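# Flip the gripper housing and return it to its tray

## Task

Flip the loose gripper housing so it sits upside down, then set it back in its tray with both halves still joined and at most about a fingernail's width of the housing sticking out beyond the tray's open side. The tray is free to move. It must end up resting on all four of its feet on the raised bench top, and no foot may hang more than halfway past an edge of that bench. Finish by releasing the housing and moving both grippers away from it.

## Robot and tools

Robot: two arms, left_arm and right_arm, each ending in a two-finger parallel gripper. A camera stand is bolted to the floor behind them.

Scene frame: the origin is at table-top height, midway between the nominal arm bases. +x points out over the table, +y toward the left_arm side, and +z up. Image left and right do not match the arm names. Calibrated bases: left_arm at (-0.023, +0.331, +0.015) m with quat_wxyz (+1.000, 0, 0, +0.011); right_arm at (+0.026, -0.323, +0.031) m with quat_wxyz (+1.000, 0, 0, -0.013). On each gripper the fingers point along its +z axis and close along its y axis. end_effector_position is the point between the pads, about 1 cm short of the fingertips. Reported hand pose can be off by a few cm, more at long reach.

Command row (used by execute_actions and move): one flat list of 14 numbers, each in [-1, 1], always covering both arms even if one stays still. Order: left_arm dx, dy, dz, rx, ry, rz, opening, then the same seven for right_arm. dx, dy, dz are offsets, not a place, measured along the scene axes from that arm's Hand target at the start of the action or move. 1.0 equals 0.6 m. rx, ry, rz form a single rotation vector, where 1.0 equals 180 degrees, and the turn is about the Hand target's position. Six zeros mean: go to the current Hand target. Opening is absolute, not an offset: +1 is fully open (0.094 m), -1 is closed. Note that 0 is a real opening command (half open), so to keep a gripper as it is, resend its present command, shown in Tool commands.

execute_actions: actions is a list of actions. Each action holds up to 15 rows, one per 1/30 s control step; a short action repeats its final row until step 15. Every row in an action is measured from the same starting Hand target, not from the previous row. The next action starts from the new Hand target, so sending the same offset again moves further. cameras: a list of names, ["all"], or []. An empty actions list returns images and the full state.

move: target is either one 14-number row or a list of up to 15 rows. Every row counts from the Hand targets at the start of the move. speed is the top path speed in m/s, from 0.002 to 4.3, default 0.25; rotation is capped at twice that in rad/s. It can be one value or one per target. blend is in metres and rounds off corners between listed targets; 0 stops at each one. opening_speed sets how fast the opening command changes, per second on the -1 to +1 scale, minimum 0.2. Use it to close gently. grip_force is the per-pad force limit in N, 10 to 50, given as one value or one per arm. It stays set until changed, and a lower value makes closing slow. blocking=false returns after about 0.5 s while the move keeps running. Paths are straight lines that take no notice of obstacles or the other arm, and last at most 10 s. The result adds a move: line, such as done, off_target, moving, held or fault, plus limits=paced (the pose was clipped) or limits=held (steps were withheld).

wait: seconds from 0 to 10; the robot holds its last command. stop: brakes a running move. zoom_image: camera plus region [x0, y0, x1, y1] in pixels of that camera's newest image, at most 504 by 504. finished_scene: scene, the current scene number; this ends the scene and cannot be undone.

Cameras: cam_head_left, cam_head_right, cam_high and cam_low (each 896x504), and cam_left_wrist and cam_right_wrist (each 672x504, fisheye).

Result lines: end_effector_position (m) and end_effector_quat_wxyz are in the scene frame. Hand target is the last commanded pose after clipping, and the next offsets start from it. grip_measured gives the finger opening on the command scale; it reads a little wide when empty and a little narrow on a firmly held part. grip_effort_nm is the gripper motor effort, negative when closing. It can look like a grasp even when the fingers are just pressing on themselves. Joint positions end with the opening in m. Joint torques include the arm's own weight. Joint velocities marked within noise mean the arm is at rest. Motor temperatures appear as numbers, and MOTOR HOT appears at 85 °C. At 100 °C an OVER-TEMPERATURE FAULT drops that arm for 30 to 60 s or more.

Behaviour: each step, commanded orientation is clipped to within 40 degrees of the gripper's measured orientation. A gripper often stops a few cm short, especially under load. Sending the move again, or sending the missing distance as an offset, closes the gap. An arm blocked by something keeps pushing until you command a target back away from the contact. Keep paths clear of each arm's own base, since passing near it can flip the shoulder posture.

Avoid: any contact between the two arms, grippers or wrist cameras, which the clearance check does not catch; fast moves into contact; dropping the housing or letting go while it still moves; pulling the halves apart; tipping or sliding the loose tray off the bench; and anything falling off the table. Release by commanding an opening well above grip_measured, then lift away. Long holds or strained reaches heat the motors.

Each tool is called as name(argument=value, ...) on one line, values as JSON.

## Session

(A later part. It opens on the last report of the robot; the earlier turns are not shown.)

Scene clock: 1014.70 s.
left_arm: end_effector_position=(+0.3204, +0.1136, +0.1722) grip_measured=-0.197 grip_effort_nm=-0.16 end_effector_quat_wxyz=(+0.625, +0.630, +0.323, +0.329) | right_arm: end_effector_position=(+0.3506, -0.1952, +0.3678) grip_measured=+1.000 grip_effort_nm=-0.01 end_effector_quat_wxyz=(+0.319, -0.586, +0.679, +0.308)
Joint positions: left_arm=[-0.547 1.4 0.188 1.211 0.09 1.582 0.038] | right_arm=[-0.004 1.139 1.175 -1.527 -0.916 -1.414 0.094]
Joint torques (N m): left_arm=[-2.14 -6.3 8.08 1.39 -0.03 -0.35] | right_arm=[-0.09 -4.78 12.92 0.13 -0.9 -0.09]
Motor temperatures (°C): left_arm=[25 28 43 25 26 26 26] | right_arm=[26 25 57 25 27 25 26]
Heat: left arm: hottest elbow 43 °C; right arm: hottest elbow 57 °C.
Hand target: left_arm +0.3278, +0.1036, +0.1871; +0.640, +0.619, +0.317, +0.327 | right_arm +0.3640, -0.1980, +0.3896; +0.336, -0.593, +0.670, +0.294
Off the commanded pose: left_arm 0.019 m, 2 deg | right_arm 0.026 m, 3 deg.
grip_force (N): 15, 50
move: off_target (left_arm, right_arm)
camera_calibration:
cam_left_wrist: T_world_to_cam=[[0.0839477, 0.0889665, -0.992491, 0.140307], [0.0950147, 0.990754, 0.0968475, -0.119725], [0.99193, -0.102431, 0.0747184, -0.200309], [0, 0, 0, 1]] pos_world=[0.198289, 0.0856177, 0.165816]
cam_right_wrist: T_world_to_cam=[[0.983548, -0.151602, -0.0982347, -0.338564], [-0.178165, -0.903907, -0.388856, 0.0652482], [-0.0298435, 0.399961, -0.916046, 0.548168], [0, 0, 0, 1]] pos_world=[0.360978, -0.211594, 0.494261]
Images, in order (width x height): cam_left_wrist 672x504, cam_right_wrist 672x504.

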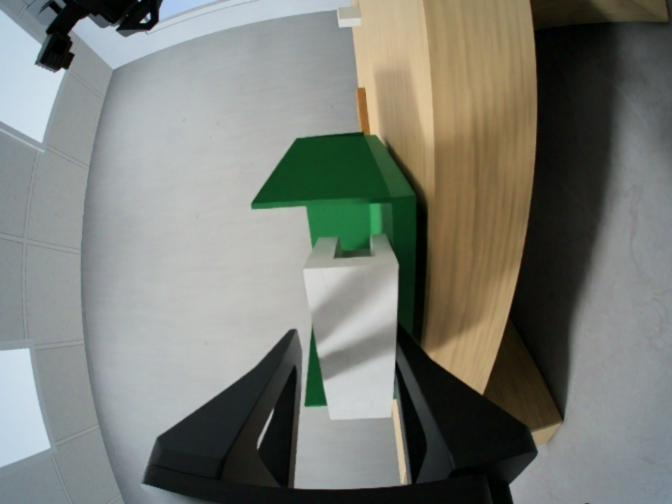

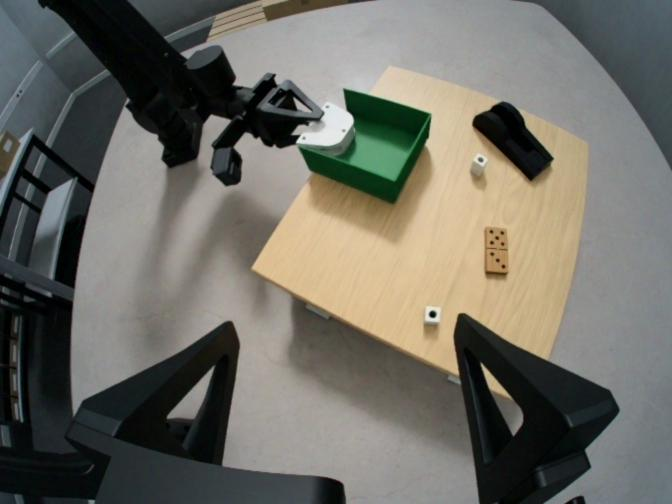

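move(target=[0, 0, 0, 0, 0, 0, -0.6, 0, 0, 0, 0, 0, 0, 1], speed=0.03, opening_speed=0.2, cameras=["cam_left_wrist", "cam_right_wrist"])

zoom_image(camera="cam_left_wrist", region=[240, 220, 460, 440])

zoom_image(camera="cam_right_wrist", region=[260, 80, 380, 180])

Scene clock: 1022.97 s.
left_arm: end_effector_position=(+0.3204, +0.1136, +0.1718) grip_measured=-0.387 grip_effort_nm=-0.40 end_effector_quat_wxyz=(+0.625, +0.630, +0.323, +0.328) | right_arm: end_effector_position=(+0.3506, -0.1952, +0.3678) grip_measured=+1.000 grip_effort_nm=-0.01 end_effector_quat_wxyz=(+0.319, -0.586, +0.679, +0.308)
Joint positions: left_arm=[-0.547 1.4 0.188 1.209 0.09 1.582 0.029] | right_arm=[-0.004 1.139 1.175 -1.527 -0.916 -1.414 0.094]
Joint torques (N m): left_arm=[-2.26 -6.07 8.01 1.54 -0.01 -0.35] | right_arm=[0.09 -4.72 12.97 0.09 -0.89 -0.08]
Motor temperatures (°C): left_arm=[25 28 43 25 26 26 26] | right_arm=[26 25 57 25 27 25 26]
Heat: left arm: hottest elbow 43 °C; right arm: hottest elbow 57 °C.
Hand target: left_arm +0.3278, +0.1036, +0.1872; +0.640, +0.619, +0.317, +0.328 | right_arm +0.3640, -0.1980, +0.3896; +0.336, -0.593, +0.670, +0.294
Off the commanded pose: left_arm 0.020 m, 2 deg | right_arm 0.026 m, 3 deg.
grip_force (N): 15, 50
move: off_target (left_arm, right_arm)
camera_calibration:
cam_left_wrist: T_world_to_cam=[[0.0826307, 0.0897055, -0.992535, 0.140312], [0.0951937, 0.990676, 0.0974626, -0.119836], [0.992023, -0.102536, 0.0733209, -0.200072], [0, 0, 0, 1]] pos_world=[0.19829, 0.0856172, 0.165613]
cam_right_wrist: T_world_to_cam=[[0.983548, -0.151602, -0.0982347, -0.338564], [-0.178165, -0.903907, -0.388856, 0.0652482], [-0.0298435, 0.399961, -0.916046, 0.548168], [0, 0, 0, 1]] pos_world=[0.360978, -0.211594, 0.494261]
Images, in order (width x height): cam_left_wrist 672x504, cam_right_wrist 672x504.

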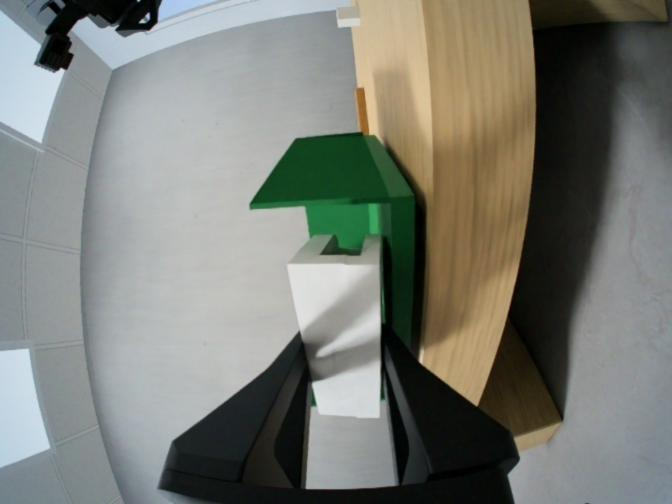

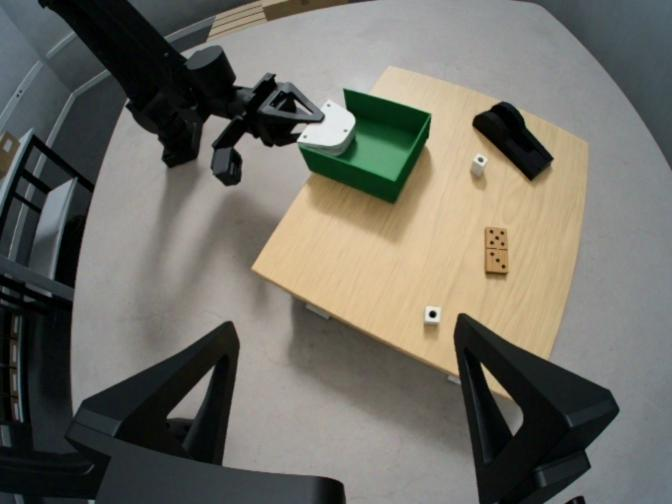

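Scaled by 2.291 from the camera's 672x504 image, which has a finer 960x720 frame.

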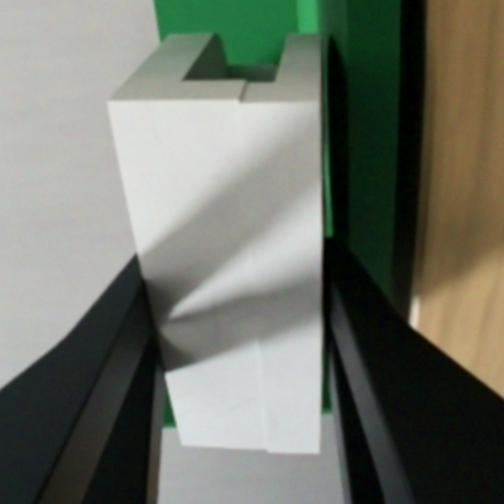

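Scaled by 4.200 from the camera's 672x504 image, which has a finer 960x720 frame.

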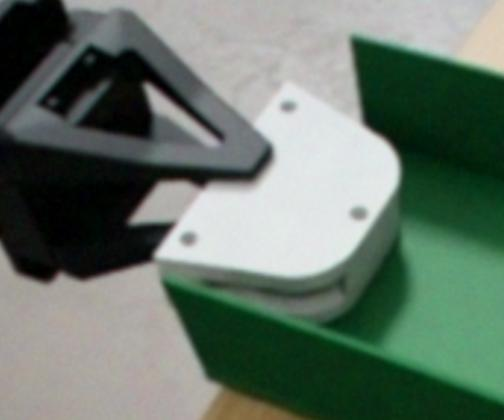

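move(target=[0, 0, 0, 0, 0, 0, -0.7, 0, 0, 0, 0, 0, 0, 1], speed=0.03, grip_force=[35, 50])

move(target=[0, 0, 0, 0, 0, 0, -0.75, 0, 0, 0, 0, 0, 0, 1], speed=0.03, grip_force=[50, 50])

Scene clock: 1029.10 s.
left_arm: end_effector_position=(+0.3204, +0.1136, +0.1718) grip_measured=-0.407 grip_effort_nm=-0.77 end_effector_quat_wxyz=(+0.625, +0.630, +0.323, +0.328) | right_arm: end_effector_position=(+0.3506, -0.1952, +0.3678) grip_measured=+1.000 grip_effort_nm=-0.01 end_effector_quat_wxyz=(+0.319, -0.586, +0.679, +0.308)
Joint positions: left_arm=[-0.547 1.4 0.188 1.209 0.09 1.582 0.028] | right_arm=[-0.004 1.139 1.175 -1.527 -0.916 -1.414 0.094]
Joint torques (N m): left_arm=[-2.08 -6.24 8.02 1.47 -0.02 -0.37] | right_arm=[0.15 -4.66 12.97 0.14 -0.89 -0.1]
Motor temperatures (°C): left_arm=[25 28 43 25 26 26 26] | right_arm=[26 25 58 25 27 25 26]
Heat: left arm: hottest elbow 43 °C; right arm: hottest elbow 58 °C.
Hand target: left_arm +0.3278, +0.1036, +0.1872; +0.640, +0.619, +0.317, +0.328 | right_arm +0.3640, -0.1980, +0.3896; +0.336, -0.593, +0.670, +0.294
Off the commanded pose: left_arm 0.020 m, 2 deg | right_arm 0.026 m, 3 deg.
grip_force (N): 35, 50
move: off_target (left_arm, right_arm)

Scene clock: 1029.60 s.
left_arm: end_effector_position=(+0.3204, +0.1136, +0.1718) grip_measured=-0.419 grip_effort_nm=-1.05 end_effector_quat_wxyz=(+0.625, +0.630, +0.323, +0.328) | right_arm: end_effector_position=(+0.3506, -0.1952, +0.3678) grip_measured=+1.000 grip_effort_nm=-0.01 end_effector_quat_wxyz=(+0.319, -0.586, +0.679, +0.308)
Joint positions: left_arm=[-0.547 1.4 0.188 1.209 0.09 1.582 0.027] | right_arm=[-0.004 1.139 1.175 -1.527 -0.916 -1.414 0.094]
Joint torques (N m): left_arm=[-2.37 -6.77 7.98 1.54 -0.02 -0.38] | right_arm=[0.09 -4.89 13.01 0.16 -0.88 -0.1]
Motor temperatures (°C): left_arm=[25 28 43 25 26 26 26] | right_arm=[26 25 58 25 27 25 26]
Heat: left arm: hottest elbow 43 °C; right arm: hottest elbow 58 °C.
Hand target: left_arm +0.3278, +0.1036, +0.1872; +0.640, +0.619, +0.317, +0.328 | right_arm +0.3640, -0.1980, +0.3896; +0.336, -0.593, +0.670, +0.294
Off the commanded pose: left_arm 0.020 m, 2 deg | right_arm 0.026 m, 3 deg.
move: off_target (left_arm, right_arm)

move(target=[0, 0, 0.035, 0, 0, 0, -0.75, 0, 0, 0, 0, 0, 0, 1], speed=0.04, cameras=["cam_left_wrist", "cam_right_wrist"])

zoom_image(camera="cam_left_wrist", region=[240, 220, 460, 440])

zoom_image(camera="cam_right_wrist", region=[260, 60, 440, 200])

Scene clock: 1044.03 s.
left_arm: end_effector_position=(+0.3164, +0.1159, +0.1852) grip_measured=-0.419 grip_effort_nm=-1.05 end_effector_quat_wxyz=(+0.621, +0.635, +0.326, +0.326) | right_arm: end_effector_position=(+0.3506, -0.1952, +0.3678) grip_measured=+1.000 grip_effort_nm=-0.01 end_effector_quat_wxyz=(+0.319, -0.586, +0.679, +0.308)
Joint positions: left_arm=[-0.547 1.274 0.188 1.069 0.09 1.582 0.027] | right_arm=[-0.004 1.139 1.175 -1.527 -0.916 -1.414 0.094]
Joint torques (N m): left_arm=[-2.32 -5.48 10.07 1.47 0 -0.34] | right_arm=[0.21 -4.42 13.04 0.17 -0.89 -0.1]
Motor temperatures (°C): left_arm=[25 28 43 25 26 26 27] | right_arm=[26 25 58 25 27 25 26]
Heat: left arm: hottest elbow 43 °C; right arm: hottest elbow 58 °C.
Hand target: left_arm +0.3278, +0.1036, +0.2081; +0.640, +0.619, +0.317, +0.328 | right_arm +0.3640, -0.1980, +0.3896; +0.336, -0.593, +0.670, +0.294
Off the commanded pose: left_arm 0.028 m, 3 deg | right_arm 0.026 m, 3 deg.
move: off_target (left_arm, right_arm)
camera_calibration:
cam_left_wrist: T_world_to_cam=[[0.0702075, 0.0968957, -0.992815, 0.156836], [0.0964401, 0.98995, 0.103436, -0.124416], [0.99286, -0.103009, 0.0601573, -0.1947], [0, 0, 0, 1]] pos_world=[0.194297, 0.0879129, 0.180291]
cam_right_wrist: T_world_to_cam=[[0.983548, -0.151602, -0.0982347, -0.338564], [-0.178165, -0.903907, -0.388856, 0.0652482], [-0.0298435, 0.399961, -0.916046, 0.548168], [0, 0, 0, 1]] pos_world=[0.360978, -0.211594, 0.494261]
Images, in order (width x height): cam_left_wrist 672x504, cam_right_wrist 672x504.

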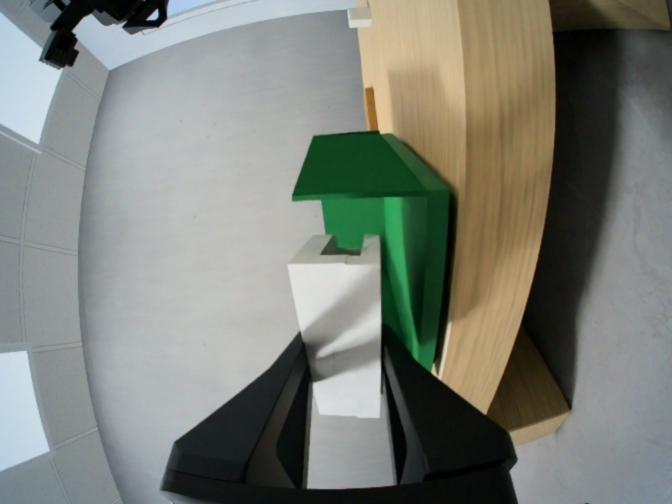

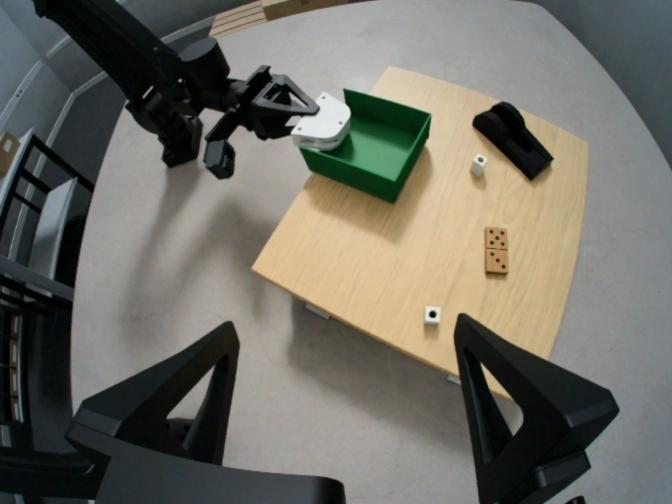

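Scaled by 2.291 from the camera's 672x504 image, which has a finer 960x720 frame.

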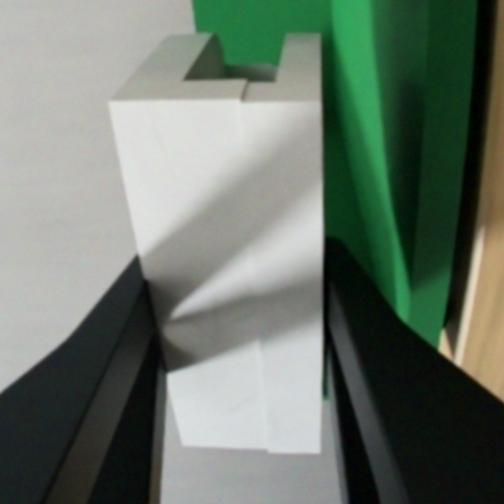

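Scaled by 2.800 from the camera's 672x504 image, which has a finer 960x720 frame.

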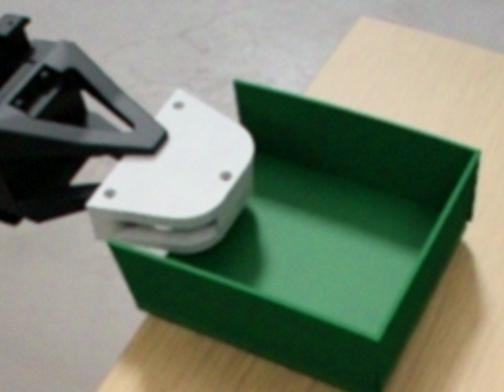

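move(target=[0, 0, 0.17, 0, 0, 0, -0.75, 0, 0, 0, 0, 0, 0, 1], speed=0.08, cameras=["cam_left_wrist", "cam_right_wrist"])

zoom_image(camera="cam_right_wrist", region=[230, 40, 450, 210])

Scene clock: 1049.70 s.
left_arm: end_effector_position=(+0.3183, +0.1148, +0.2723) grip_measured=-0.419 grip_effort_nm=-1.05 end_effector_quat_wxyz=(+0.617, +0.638, +0.328, +0.324) | right_arm: end_effector_position=(+0.3506, -0.1952, +0.3678) grip_measured=+1.000 grip_effort_nm=-0.01 end_effector_quat_wxyz=(+0.319, -0.586, +0.679, +0.308)
Joint positions: left_arm=[-0.547 0.874 0.322 0.523 0.09 1.582 0.027] | right_arm=[-0.004 1.139 1.175 -1.527 -0.916 -1.414 0.094]
Joint torques (N m): left_arm=[-2.02 -3.25 15.08 1.48 0.03 -0.35] | right_arm=[-0.03 -4.66 13.01 0.1 -0.88 -0.1]
Motor temperatures (°C): left_arm=[25 28 44 25 26 26 27] | right_arm=[26 25 58 25 27 25 26]
Heat: left arm: hottest elbow 44 °C; right arm: hottest elbow 58 °C.
Hand target: left_arm +0.3278, +0.1036, +0.3101; +0.640, +0.619, +0.317, +0.328 | right_arm +0.3640, -0.1980, +0.3896; +0.336, -0.593, +0.670, +0.294
Off the commanded pose: left_arm 0.041 m, 4 deg | right_arm 0.026 m, 3 deg.
move: off_target (left_arm, right_arm)
camera_calibration:
cam_left_wrist: T_world_to_cam=[[0.0607045, 0.102402, -0.992889, 0.245761], [0.0974049, 0.989368, 0.107994, -0.134081], [0.993392, -0.103268, 0.0500846, -0.199279], [0, 0, 0, 1]] pos_world=[0.196103, 0.0869097, 0.268474]
cam_right_wrist: T_world_to_cam=[[0.983548, -0.151602, -0.0982347, -0.338564], [-0.178165, -0.903907, -0.388856, 0.0652482], [-0.0298435, 0.399961, -0.916046, 0.548168], [0, 0, 0, 1]] pos_world=[0.360978, -0.211594, 0.494261]
Images, in order (width x height): cam_left_wrist 672x504, cam_right_wrist 672x504.

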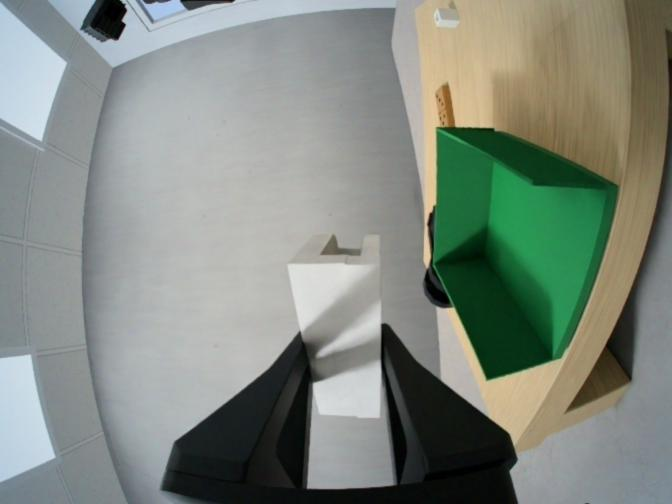

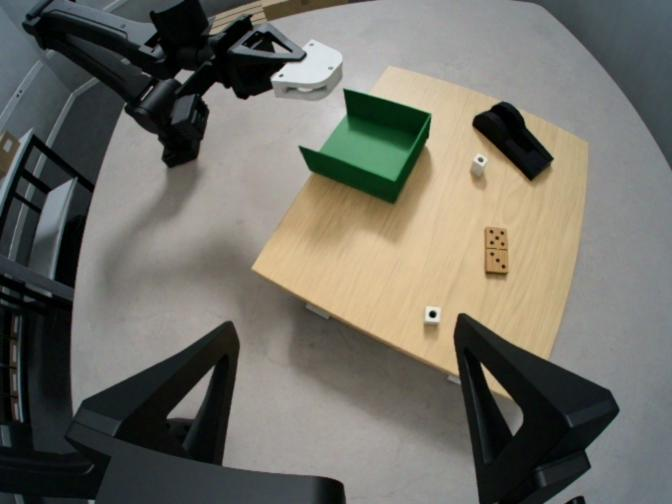

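Scaled by 2.291 from the camera's 672x504 image, which has a finer 960x720 frame.

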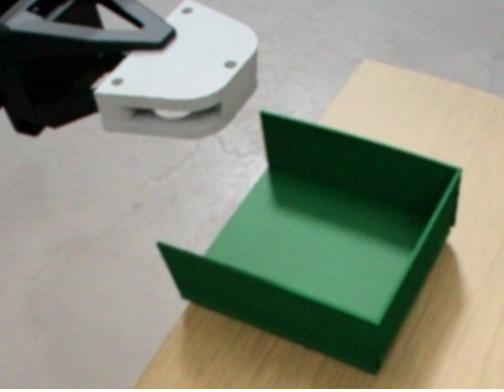

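move(target=[[0, 0, 0.05, 0, 0, 0, -0.75, 0, 0, 0, 0, 0, 0, 1], [0, 0, 0.05, -0.406, 0.292, -0.0165, -0.75, 0, 0, 0, 0, 0, 0, 1]], speed=[0.08, 0.2], blend=[0.01, 0], cameras=["cam_left_wrist", "cam_right_wrist"])

zoom_image(camera="cam_right_wrist", region=[230, 20, 450, 210])

Scene clock: 1069.87 s.
left_arm: end_effector_position=(+0.3198, +0.1141, +0.3011) grip_measured=-0.419 grip_effort_nm=-1.05 end_effector_quat_wxyz=(+0.666, +0.219, +0.682, -0.207) | right_arm: end_effector_position=(+0.3506, -0.1952, +0.3678) grip_measured=+1.000 grip_effort_nm=-0.01 end_effector_quat_wxyz=(+0.319, -0.586, +0.679, +0.308)
Joint positions: left_arm=[-0.547 0.813 0.382 0.405 0.089 0.012 0.027] | right_arm=[-0.004 1.139 1.175 -1.527 -0.916 -1.414 0.094]
Joint torques (N m): left_arm=[-2.2 -3.08 15.86 1.54 -0.08 -0.23] | right_arm=[0.5 -4.66 12.94 0.13 -0.86 -0.1]
Motor temperatures (°C): left_arm=[25 28 49 25 26 26 27] | right_arm=[26 25 58 25 27 25 26]
Heat: left arm: hottest elbow 49 °C; right arm: hottest elbow 58 °C.
Hand target: left_arm +0.3278, +0.1036, +0.3400; +0.684, +0.212, +0.662, -0.221 | right_arm +0.3640, -0.1980, +0.3896; +0.336, -0.593, +0.670, +0.294
Off the commanded pose: left_arm 0.041 m, 4 deg | right_arm 0.026 m, 3 deg.
move: off_target (left_arm, right_arm)
camera_calibration:
cam_left_wrist: T_world_to_cam=[[-0.557942, -0.821104, -0.12037, 0.31469], [-0.367261, 0.374372, -0.851449, 0.371044], [0.744191, -0.430852, -0.510437, 0.0835616], [0, 0, 0, 1]] pos_world=[0.249663, 0.155488, 0.396457]
cam_right_wrist: T_world_to_cam=[[0.983548, -0.151602, -0.0982347, -0.338564], [-0.178165, -0.903907, -0.388856, 0.0652482], [-0.0298435, 0.399961, -0.916046, 0.548168], [0, 0, 0, 1]] pos_world=[0.360978, -0.211594, 0.494261]
Images, in order (width x height): cam_left_wrist 672x504, cam_right_wrist 672x504.

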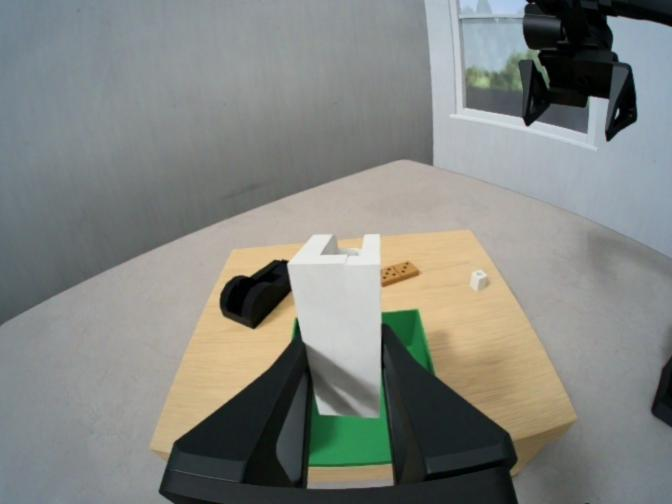

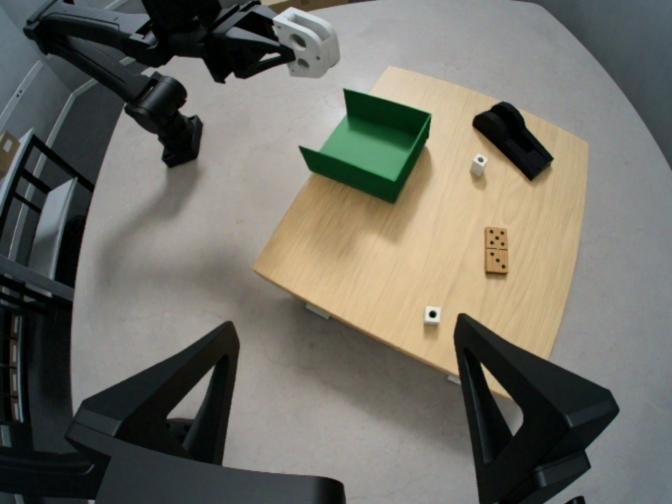

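Scaled by 2.291 from the camera's 672x504 image, which has a finer 960x720 frame.

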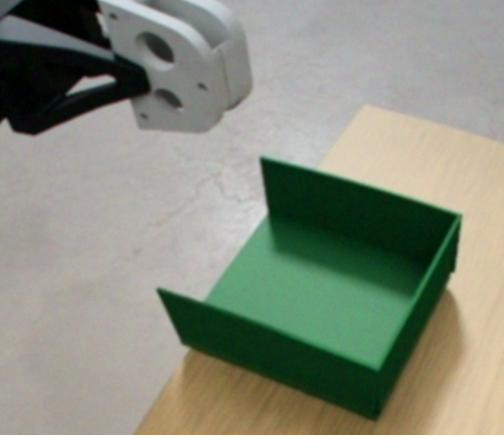

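move(target=[0, 0, 0, -0.406, 0.292, -0.0165, -0.75, 0, 0, 0, 0, 0, 0, 1], speed=0.2, cameras=["cam_left_wrist", "cam_right_wrist"])

zoom_image(camera="cam_right_wrist", region=[230, 20, 450, 210])

zoom_image(camera="cam_left_wrist", region=[40, 100, 400, 430])

Scene clock: 1079.87 s.
left_arm: end_effector_position=(+0.3198, +0.1141, +0.3005) grip_measured=-0.419 grip_effort_nm=-1.05 end_effector_quat_wxyz=(+0.324, -0.328, +0.638, -0.617) | right_arm: end_effector_position=(+0.3506, -0.1952, +0.3678) grip_measured=+1.000 grip_effort_nm=-0.01 end_effector_quat_wxyz=(+0.319, -0.586, +0.679, +0.308)
Joint positions: left_arm=[-0.547 0.813 0.382 0.402 0.089 -1.559 0.027] | right_arm=[-0.004 1.139 1.175 -1.527 -0.916 -1.414 0.094]
Joint torques (N m): left_arm=[-2.02 -3.02 15.72 1.51 -0.04 -0.11] | right_arm=[0.32 -4.84 13.03 0.14 -0.88 -0.11]
Motor temperatures (°C): left_arm=[25 28 50 25 26 26 27] | right_arm=[26 25 58 25 27 25 26]
Heat: left arm: hottest elbow 50 °C; right arm: hottest elbow 58 °C.
Hand target: left_arm +0.3278, +0.1036, +0.3401; +0.327, -0.318, +0.618, -0.640 | right_arm +0.3640, -0.1980, +0.3896; +0.336, -0.593, +0.670, +0.294
Off the commanded pose: left_arm 0.042 m, 4 deg | right_arm 0.026 m, 3 deg.
move: off_target (left_arm, right_arm)
camera_calibration:
cam_left_wrist: T_world_to_cam=[[-0.0291831, -0.125195, 0.991703, -0.267935], [-0.902895, -0.422371, -0.0798907, 0.400799], [0.428869, -0.897735, -0.100711, 0.114212], [0, 0, 0, 1]] pos_world=[0.305078, 0.238274, 0.309234]
cam_right_wrist: T_world_to_cam=[[0.983548, -0.151602, -0.0982347, -0.338564], [-0.178165, -0.903907, -0.388856, 0.0652482], [-0.0298435, 0.399961, -0.916046, 0.548168], [0, 0, 0, 1]] pos_world=[0.360978, -0.211594, 0.494261]
Images, in order (width x height): cam_left_wrist 672x504, cam_right_wrist 672x504.

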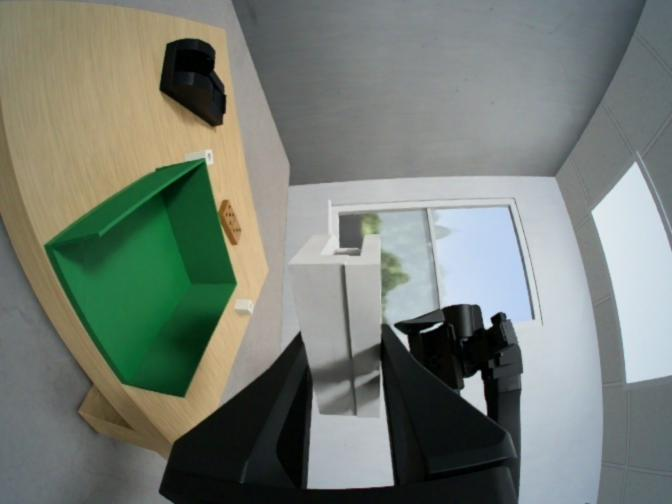

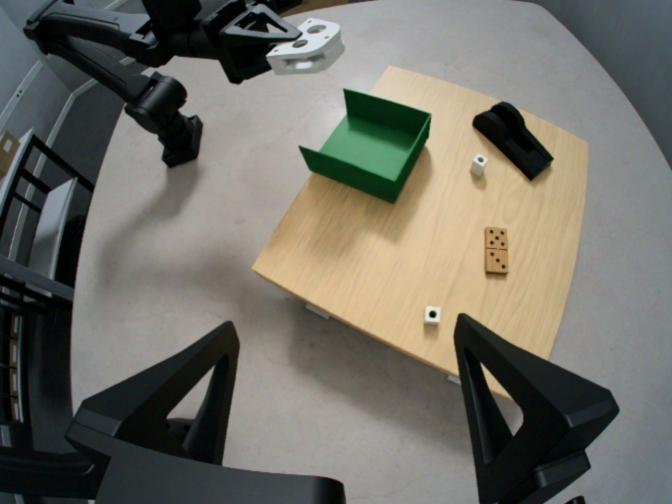

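Scaled by 2.291 from the camera's 672x504 image, which has a finer 960x720 frame.

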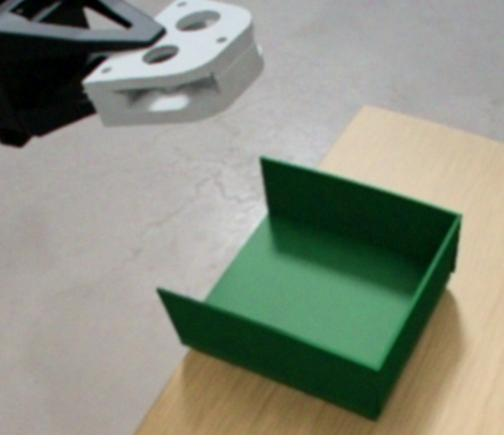

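Scaled by 1.400 from the camera's 672x504 image, which has a finer 960x720 frame.

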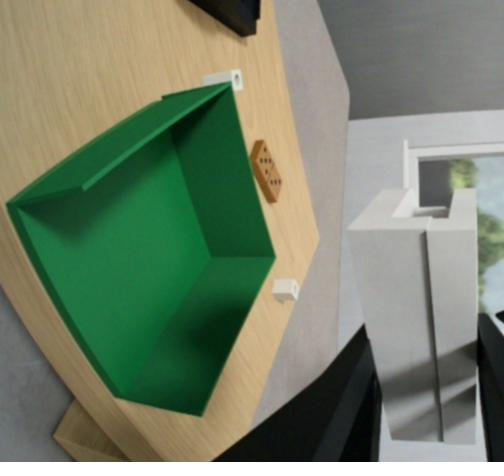

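move(target=[-0.004, -0.0055, -0.165, -0.008, -0.0114, -0.0133, -0.75, 0, 0, 0, 0, 0, 0, 1], speed=0.1, cameras=["cam_left_wrist", "cam_right_wrist"])

zoom_image(camera="cam_right_wrist", region=[230, 40, 450, 210])

zoom_image(camera="cam_left_wrist", region=[40, 120, 400, 450])

Scene clock: 1131.57 s.
left_arm: end_effector_position=(+0.3278, +0.0998, +0.2490) grip_measured=-0.419 grip_effort_nm=-1.05 end_effector_quat_wxyz=(+0.329, -0.292, +0.610, -0.659) | right_arm: end_effector_position=(+0.3506, -0.1952, +0.3678) grip_measured=+1.000 grip_effort_nm=-0.01 end_effector_quat_wxyz=(+0.319, -0.586, +0.679, +0.308)
Joint positions: left_arm=[-0.547 1.14 0.277 0.95 0.137 -1.566 0.027] | right_arm=[-0.004 1.139 1.175 -1.527 -0.916 -1.414 0.094]
Joint torques (N m): left_arm=[-1.49 -3.43 7.38 2.32 0.09 -0.11] | right_arm=[0.32 -4.72 12.97 0.12 -0.89 -0.11]
Motor temperatures (°C): left_arm=[25 28 55 25 26 26 28] | right_arm=[26 25 58 25 27 25 26]
Heat: left arm: hottest elbow 55 °C; right arm: hottest elbow 58 °C.
Hand target: left_arm +0.3255, +0.1002, +0.2413; +0.321, -0.298, +0.611, -0.660 | right_arm +0.3640, -0.1980, +0.3896; +0.336, -0.593, +0.670, +0.294
Off the commanded pose: left_arm 0.008 m, 1 deg | right_arm 0.026 m, 3 deg.
move: off_target (right_arm)
camera_calibration:
cam_left_wrist: T_world_to_cam=[[-0.129776, -0.0599741, 0.989728, -0.191519], [-0.911592, -0.385464, -0.142889, 0.412781], [0.390074, -0.920772, -0.00464792, 0.0838759], [0, 0, 0, 1]] pos_world=[0.318715, 0.224856, 0.248923]
cam_right_wrist: T_world_to_cam=[[0.983548, -0.151602, -0.0982347, -0.338564], [-0.178165, -0.903907, -0.388856, 0.0652482], [-0.0298435, 0.399961, -0.916046, 0.548168], [0, 0, 0, 1]] pos_world=[0.360978, -0.211594, 0.494261]
Images, in order (width x height): cam_left_wrist 672x504, cam_right_wrist 672x504.

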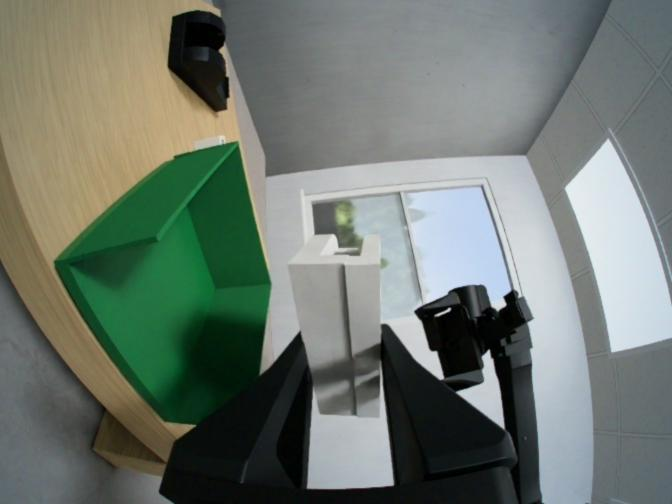

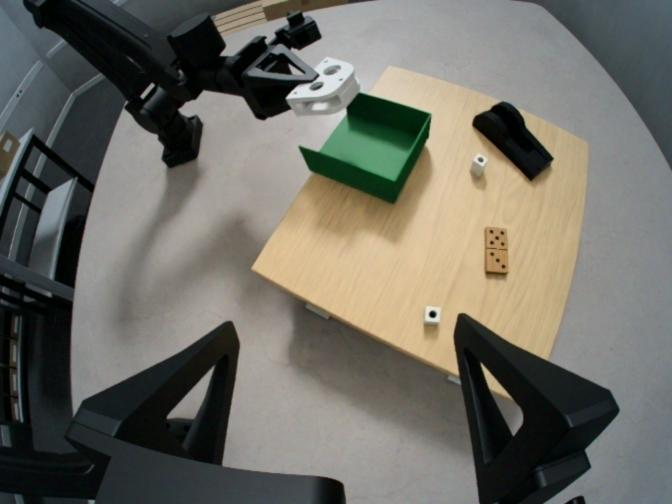

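Scaled by 2.291 from the camera's 672x504 image, which has a finer 960x720 frame.

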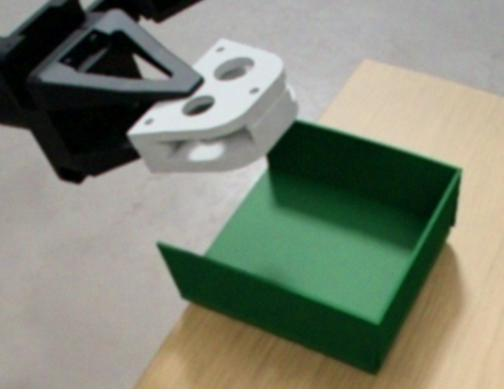

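Scaled by 1.400 from the camera's 672x504 image, which has a finer 960x720 frame.

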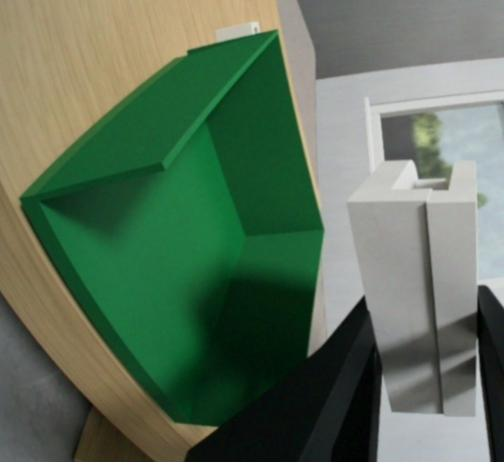

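move(target=[-0.0078, 0.0297, -0.02, 0.0136, 0.0175, 0, -0.75, 0, 0, 0, 0, 0, 0, 1], speed=0.05, cameras=["cam_left_wrist", "cam_right_wrist"])

zoom_image(camera="cam_right_wrist", region=[230, 40, 450, 210])

zoom_image(camera="cam_left_wrist", region=[40, 120, 400, 450])

Scene clock: 1177.30 s.
left_arm: end_effector_position=(+0.3226, +0.1113, +0.2326) grip_measured=-0.419 grip_effort_nm=-1.05 end_effector_quat_wxyz=(+0.311, -0.301, +0.634, -0.641) | right_arm: end_effector_position=(+0.3506, -0.1952, +0.3678) grip_measured=+1.000 grip_effort_nm=-0.01 end_effector_quat_wxyz=(+0.319, -0.586, +0.679, +0.308)
Joint positions: left_arm=[-0.506 1.092 0.254 0.853 0.193 -1.566 0.027] | right_arm=[-0.004 1.139 1.175 -1.527 -0.916 -1.414 0.094]
Joint torques (N m): left_arm=[-0.56 -5.54 7.35 1.36 0.13 -0.03] | right_arm=[0.15 -4.72 13 0.13 -0.89 -0.08]
Motor temperatures (°C): left_arm=[25 28 48 26 26 26 28] | right_arm=[26 25 58 25 27 25 26]
Heat: left arm: hottest elbow 48 °C; right arm: hottest elbow 58 °C.
Hand target: left_arm +0.3208, +0.1180, +0.2292; +0.310, -0.309, +0.633, -0.638 | right_arm +0.3640, -0.1980, +0.3896; +0.336, -0.593, +0.670, +0.294
Off the commanded pose: left_arm 0.008 m, 1 deg | right_arm 0.026 m, 3 deg.
move: off_target (right_arm)
camera_calibration:
cam_left_wrist: T_world_to_cam=[[-0.0697252, -0.0948949, 0.993042, -0.191616], [-0.924707, -0.367303, -0.100027, 0.402404], [0.37424, -0.925248, -0.0621397, 0.115353], [0, 0, 0, 1]] pos_world=[0.315575, 0.236351, 0.237702]
cam_right_wrist: T_world_to_cam=[[0.983548, -0.151602, -0.0982347, -0.338564], [-0.178165, -0.903907, -0.388856, 0.0652482], [-0.0298435, 0.399961, -0.916046, 0.548168], [0, 0, 0, 1]] pos_world=[0.360978, -0.211594, 0.494261]
Images, in order (width x height): cam_left_wrist 672x504, cam_right_wrist 672x504.

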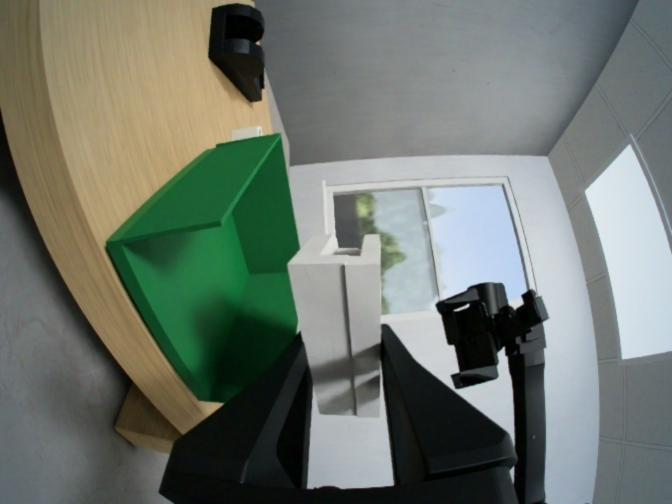

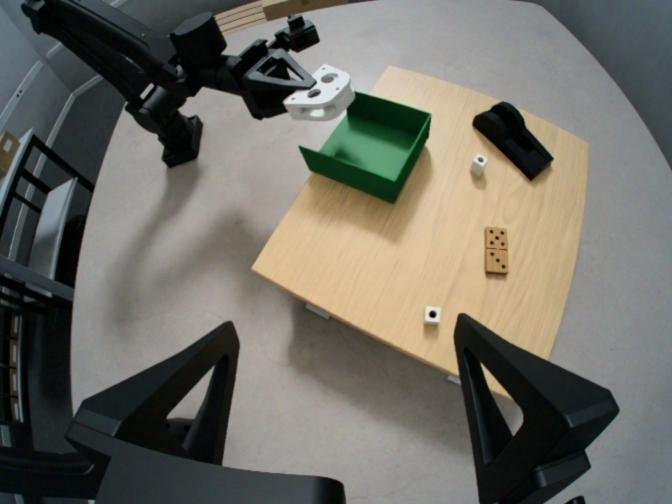

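Scaled by 2.291 from the camera's 672x504 image, which has a finer 960x720 frame.

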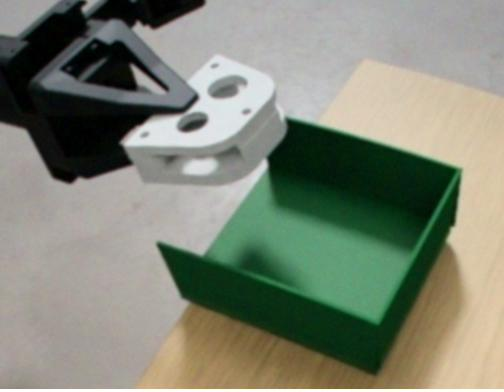

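Scaled by 1.400 from the camera's 672x504 image, which has a finer 960x720 frame.

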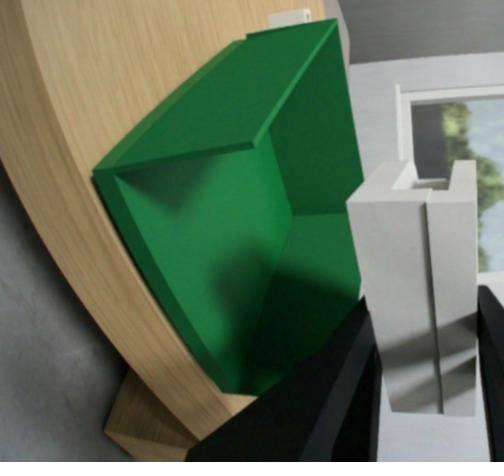

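move(target=[-0.0055, 0.0038, -0.06, 0, 0, 0.013, -0.75, 0, 0, 0, 0, 0, 0, 1], speed=0.05, cameras=["cam_left_wrist", "cam_right_wrist"])

zoom_image(camera="cam_right_wrist", region=[250, 60, 450, 210])

zoom_image(camera="cam_left_wrist", region=[100, 120, 400, 430])

Scene clock: 1230.63 s.
left_arm: end_effector_position=(+0.3223, +0.1221, +0.2002) grip_measured=-0.419 grip_effort_nm=-1.05 end_effector_quat_wxyz=(+0.330, -0.320, +0.624, -0.632) | right_arm: end_effector_position=(+0.3506, -0.1952, +0.3678) grip_measured=+1.000 grip_effort_nm=-0.01 end_effector_quat_wxyz=(+0.319, -0.586, +0.679, +0.308)
Joint positions: left_arm=[-0.51 1.241 0.199 1.058 0.129 -1.566 0.027] | right_arm=[-0.004 1.139 1.175 -1.527 -0.916 -1.414 0.094]
Joint torques (N m): left_arm=[-1.96 -3.66 6.05 2.5 -0.05 -0.02] | right_arm=[0.21 -4.78 13.04 0.13 -0.89 -0.08]
Motor temperatures (°C): left_arm=[25 28 44 26 26 26 29] | right_arm=[26 25 59 25 27 25 26]
Heat: left arm: hottest elbow 44 °C; right arm: hottest elbow 59 °C.
Hand target: left_arm +0.3175, +0.1203, +0.1933; +0.323, -0.322, +0.627, -0.632 | right_arm +0.3640, -0.1980, +0.3896; +0.336, -0.593, +0.670, +0.294
Off the commanded pose: left_arm 0.009 m, 1 deg | right_arm 0.026 m, 3 deg.
move: off_target (right_arm)
camera_calibration:
cam_left_wrist: T_world_to_cam=[[-0.065142, -0.0972082, 0.99313, -0.159595], [-0.900791, -0.422479, -0.100438, 0.401884], [0.429339, -0.901145, -0.0600431, 0.10229], [0, 0, 0, 1]] pos_world=[0.3077, 0.246451, 0.205005]
cam_right_wrist: T_world_to_cam=[[0.983548, -0.151602, -0.0982347, -0.338564], [-0.178165, -0.903907, -0.388856, 0.0652482], [-0.0298435, 0.399961, -0.916046, 0.548168], [0, 0, 0, 1]] pos_world=[0.360978, -0.211594, 0.494261]
Images, in order (width x height): cam_left_wrist 672x504, cam_right_wrist 672x504.

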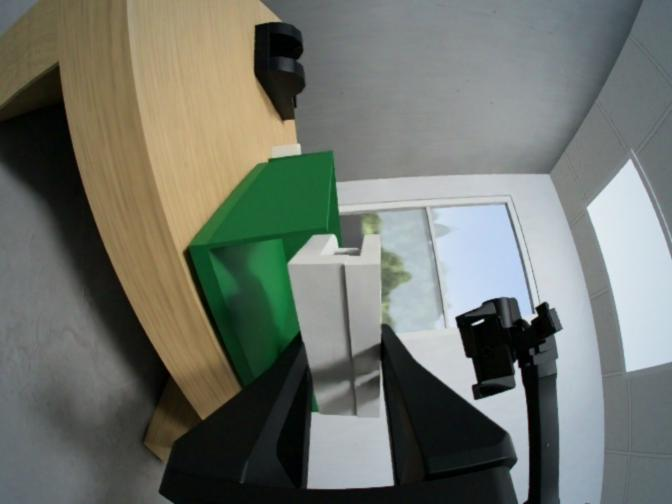

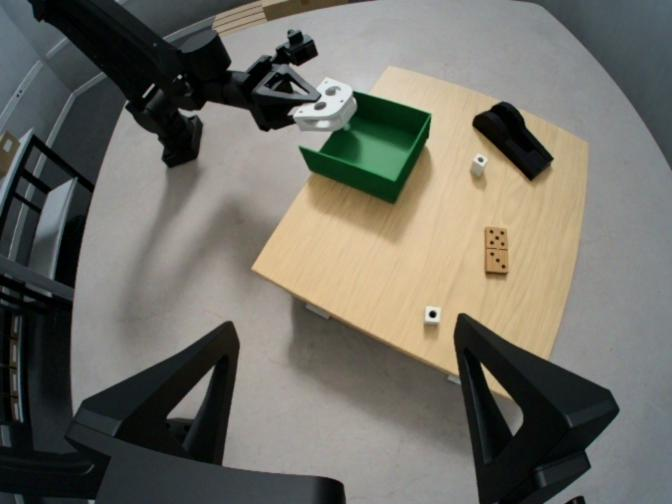

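Scaled by 2.520 from the camera's 672x504 image, which has a finer 960x720 frame.

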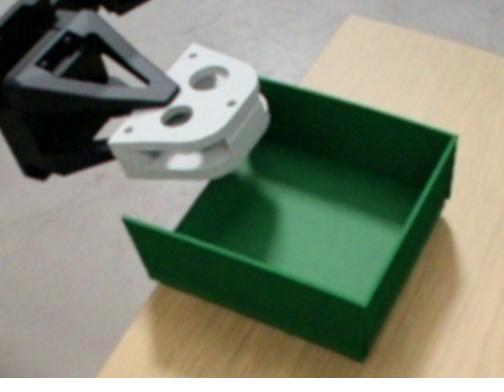

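Scaled by 1.626 from the camera's 672x504 image, which has a finer 960x720 frame.

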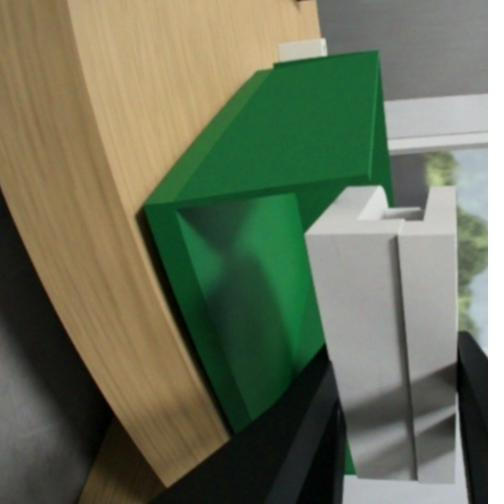

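move(target=[-0.0145, -0.0207, 0.0, 0, 0, 0.0, -0.75, 0, 0, 0, 0, 0, 0, 1], speed=0.03)

Scene clock: 1245.70 s.
left_arm: end_effector_position=(+0.3153, +0.1098, +0.2002) grip_measured=-0.419 grip_effort_nm=-1.05 end_effector_quat_wxyz=(+0.330, -0.322, +0.623, -0.632) | right_arm: end_effector_position=(+0.3506, -0.1952, +0.3678) grip_measured=+1.000 grip_effort_nm=-0.01 end_effector_quat_wxyz=(+0.319, -0.586, +0.679, +0.308)
Joint positions: left_arm=[-0.573 1.241 0.199 1.058 0.062 -1.566 0.027] | right_arm=[-0.004 1.139 1.175 -1.527 -0.916 -1.414 0.094]
Joint torques (N m): left_arm=[-2.26 -3.84 5.76 2.3 -0.06 -0.02] | right_arm=[0.09 -4.78 13 0.12 -0.89 -0.11]
Motor temperatures (°C): left_arm=[25 28 44 26 26 26 29] | right_arm=[26 25 59 25 27 25 26]
Heat: left arm: hottest elbow 44 °C; right arm: hottest elbow 59 °C.
Hand target: left_arm +0.3088, +0.1080, +0.1933; +0.323, -0.322, +0.627, -0.632 | right_arm +0.3640, -0.1980, +0.3896; +0.336, -0.593, +0.670, +0.294
Off the commanded pose: left_arm 0.010 m, 1 deg | right_arm 0.026 m, 3 deg.
move: off_target (right_arm)

wait(seconds=0.1, cameras=["cam_left_wrist", "cam_right_wrist"])

zoom_image(camera="cam_right_wrist", region=[270, 60, 420, 190])

zoom_image(camera="cam_left_wrist", region=[100, 120, 400, 430])

Scene clock: 1250.33 s.
left_arm: end_effector_position=(+0.3153, +0.1098, +0.2002) grip_measured=-0.419 grip_effort_nm=-1.05 end_effector_quat_wxyz=(+0.330, -0.322, +0.623, -0.632) | right_arm: end_effector_position=(+0.3506, -0.1952, +0.3678) grip_measured=+1.000 grip_effort_nm=-0.01 end_effector_quat_wxyz=(+0.319, -0.586, +0.679, +0.308)
Joint positions: left_arm=[-0.573 1.241 0.199 1.058 0.062 -1.566 0.027] | right_arm=[-0.004 1.139 1.175 -1.527 -0.916 -1.414 0.094]
Joint torques (N m): left_arm=[-2.43 -3.6 5.82 2.4 -0.07 -0.01] | right_arm=[0.21 -4.78 13.01 0.14 -0.88 -0.11]
Motor temperatures (°C): left_arm=[25 28 44 26 26 26 29] | right_arm=[26 25 59 25 27 25 26]
Heat: left arm: hottest elbow 44 °C; right arm: hottest elbow 59 °C.
Hand target: left_arm +0.3088, +0.1079, +0.1933; +0.323, -0.322, +0.627, -0.632 | right_arm +0.3640, -0.1980, +0.3896; +0.336, -0.593, +0.670, +0.294
Tool commands: left_gripper/opening=-0.75 right_gripper/opening=+1.0
Off the commanded pose: left_arm 0.010 m, 1 deg | right_arm 0.026 m, 3 deg.
wait: 0.10 s; at rest from the start
camera_calibration:
cam_left_wrist: T_world_to_cam=[[-0.0642959, -0.0964845, 0.993256, -0.161605], [-0.899516, -0.425394, -0.0995506, 0.390265], [0.43213, -0.89985, -0.0594383, 0.0931623], [0, 0, 0, 1]] pos_world=[0.300401, 0.234256, 0.204904]
cam_right_wrist: T_world_to_cam=[[0.983548, -0.151602, -0.0982347, -0.338564], [-0.178165, -0.903907, -0.388856, 0.0652482], [-0.0298435, 0.399961, -0.916046, 0.548168], [0, 0, 0, 1]] pos_world=[0.360978, -0.211594, 0.494261]
Images, in order (width x height): cam_left_wrist 672x504, cam_right_wrist 672x504.

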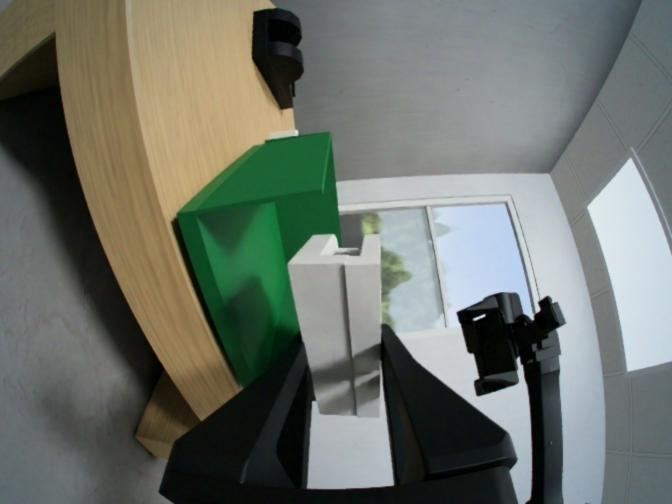

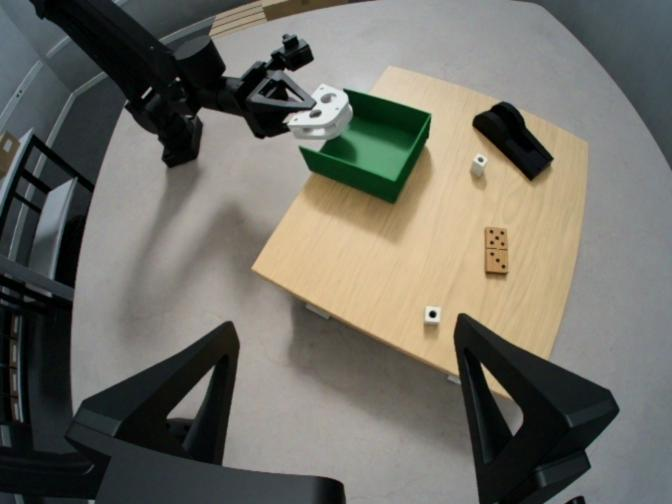

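Scaled by 3.360 from the camera's 672x504 image, which has a finer 960x720 frame.

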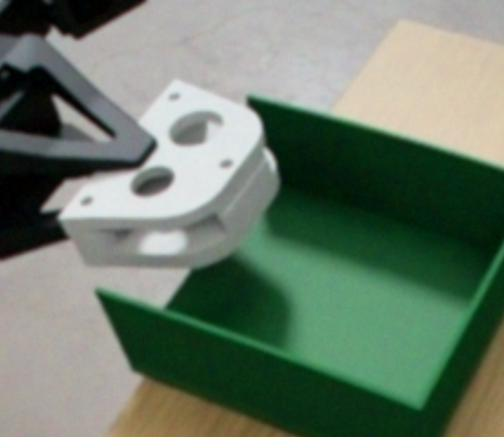

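Scaled by 1.626 from the camera's 672x504 image, which has a finer 960x720 frame.

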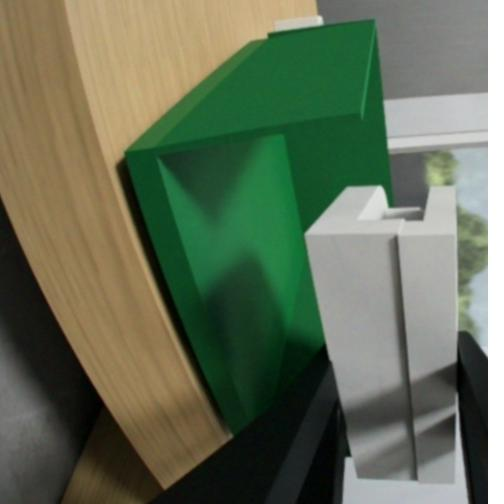

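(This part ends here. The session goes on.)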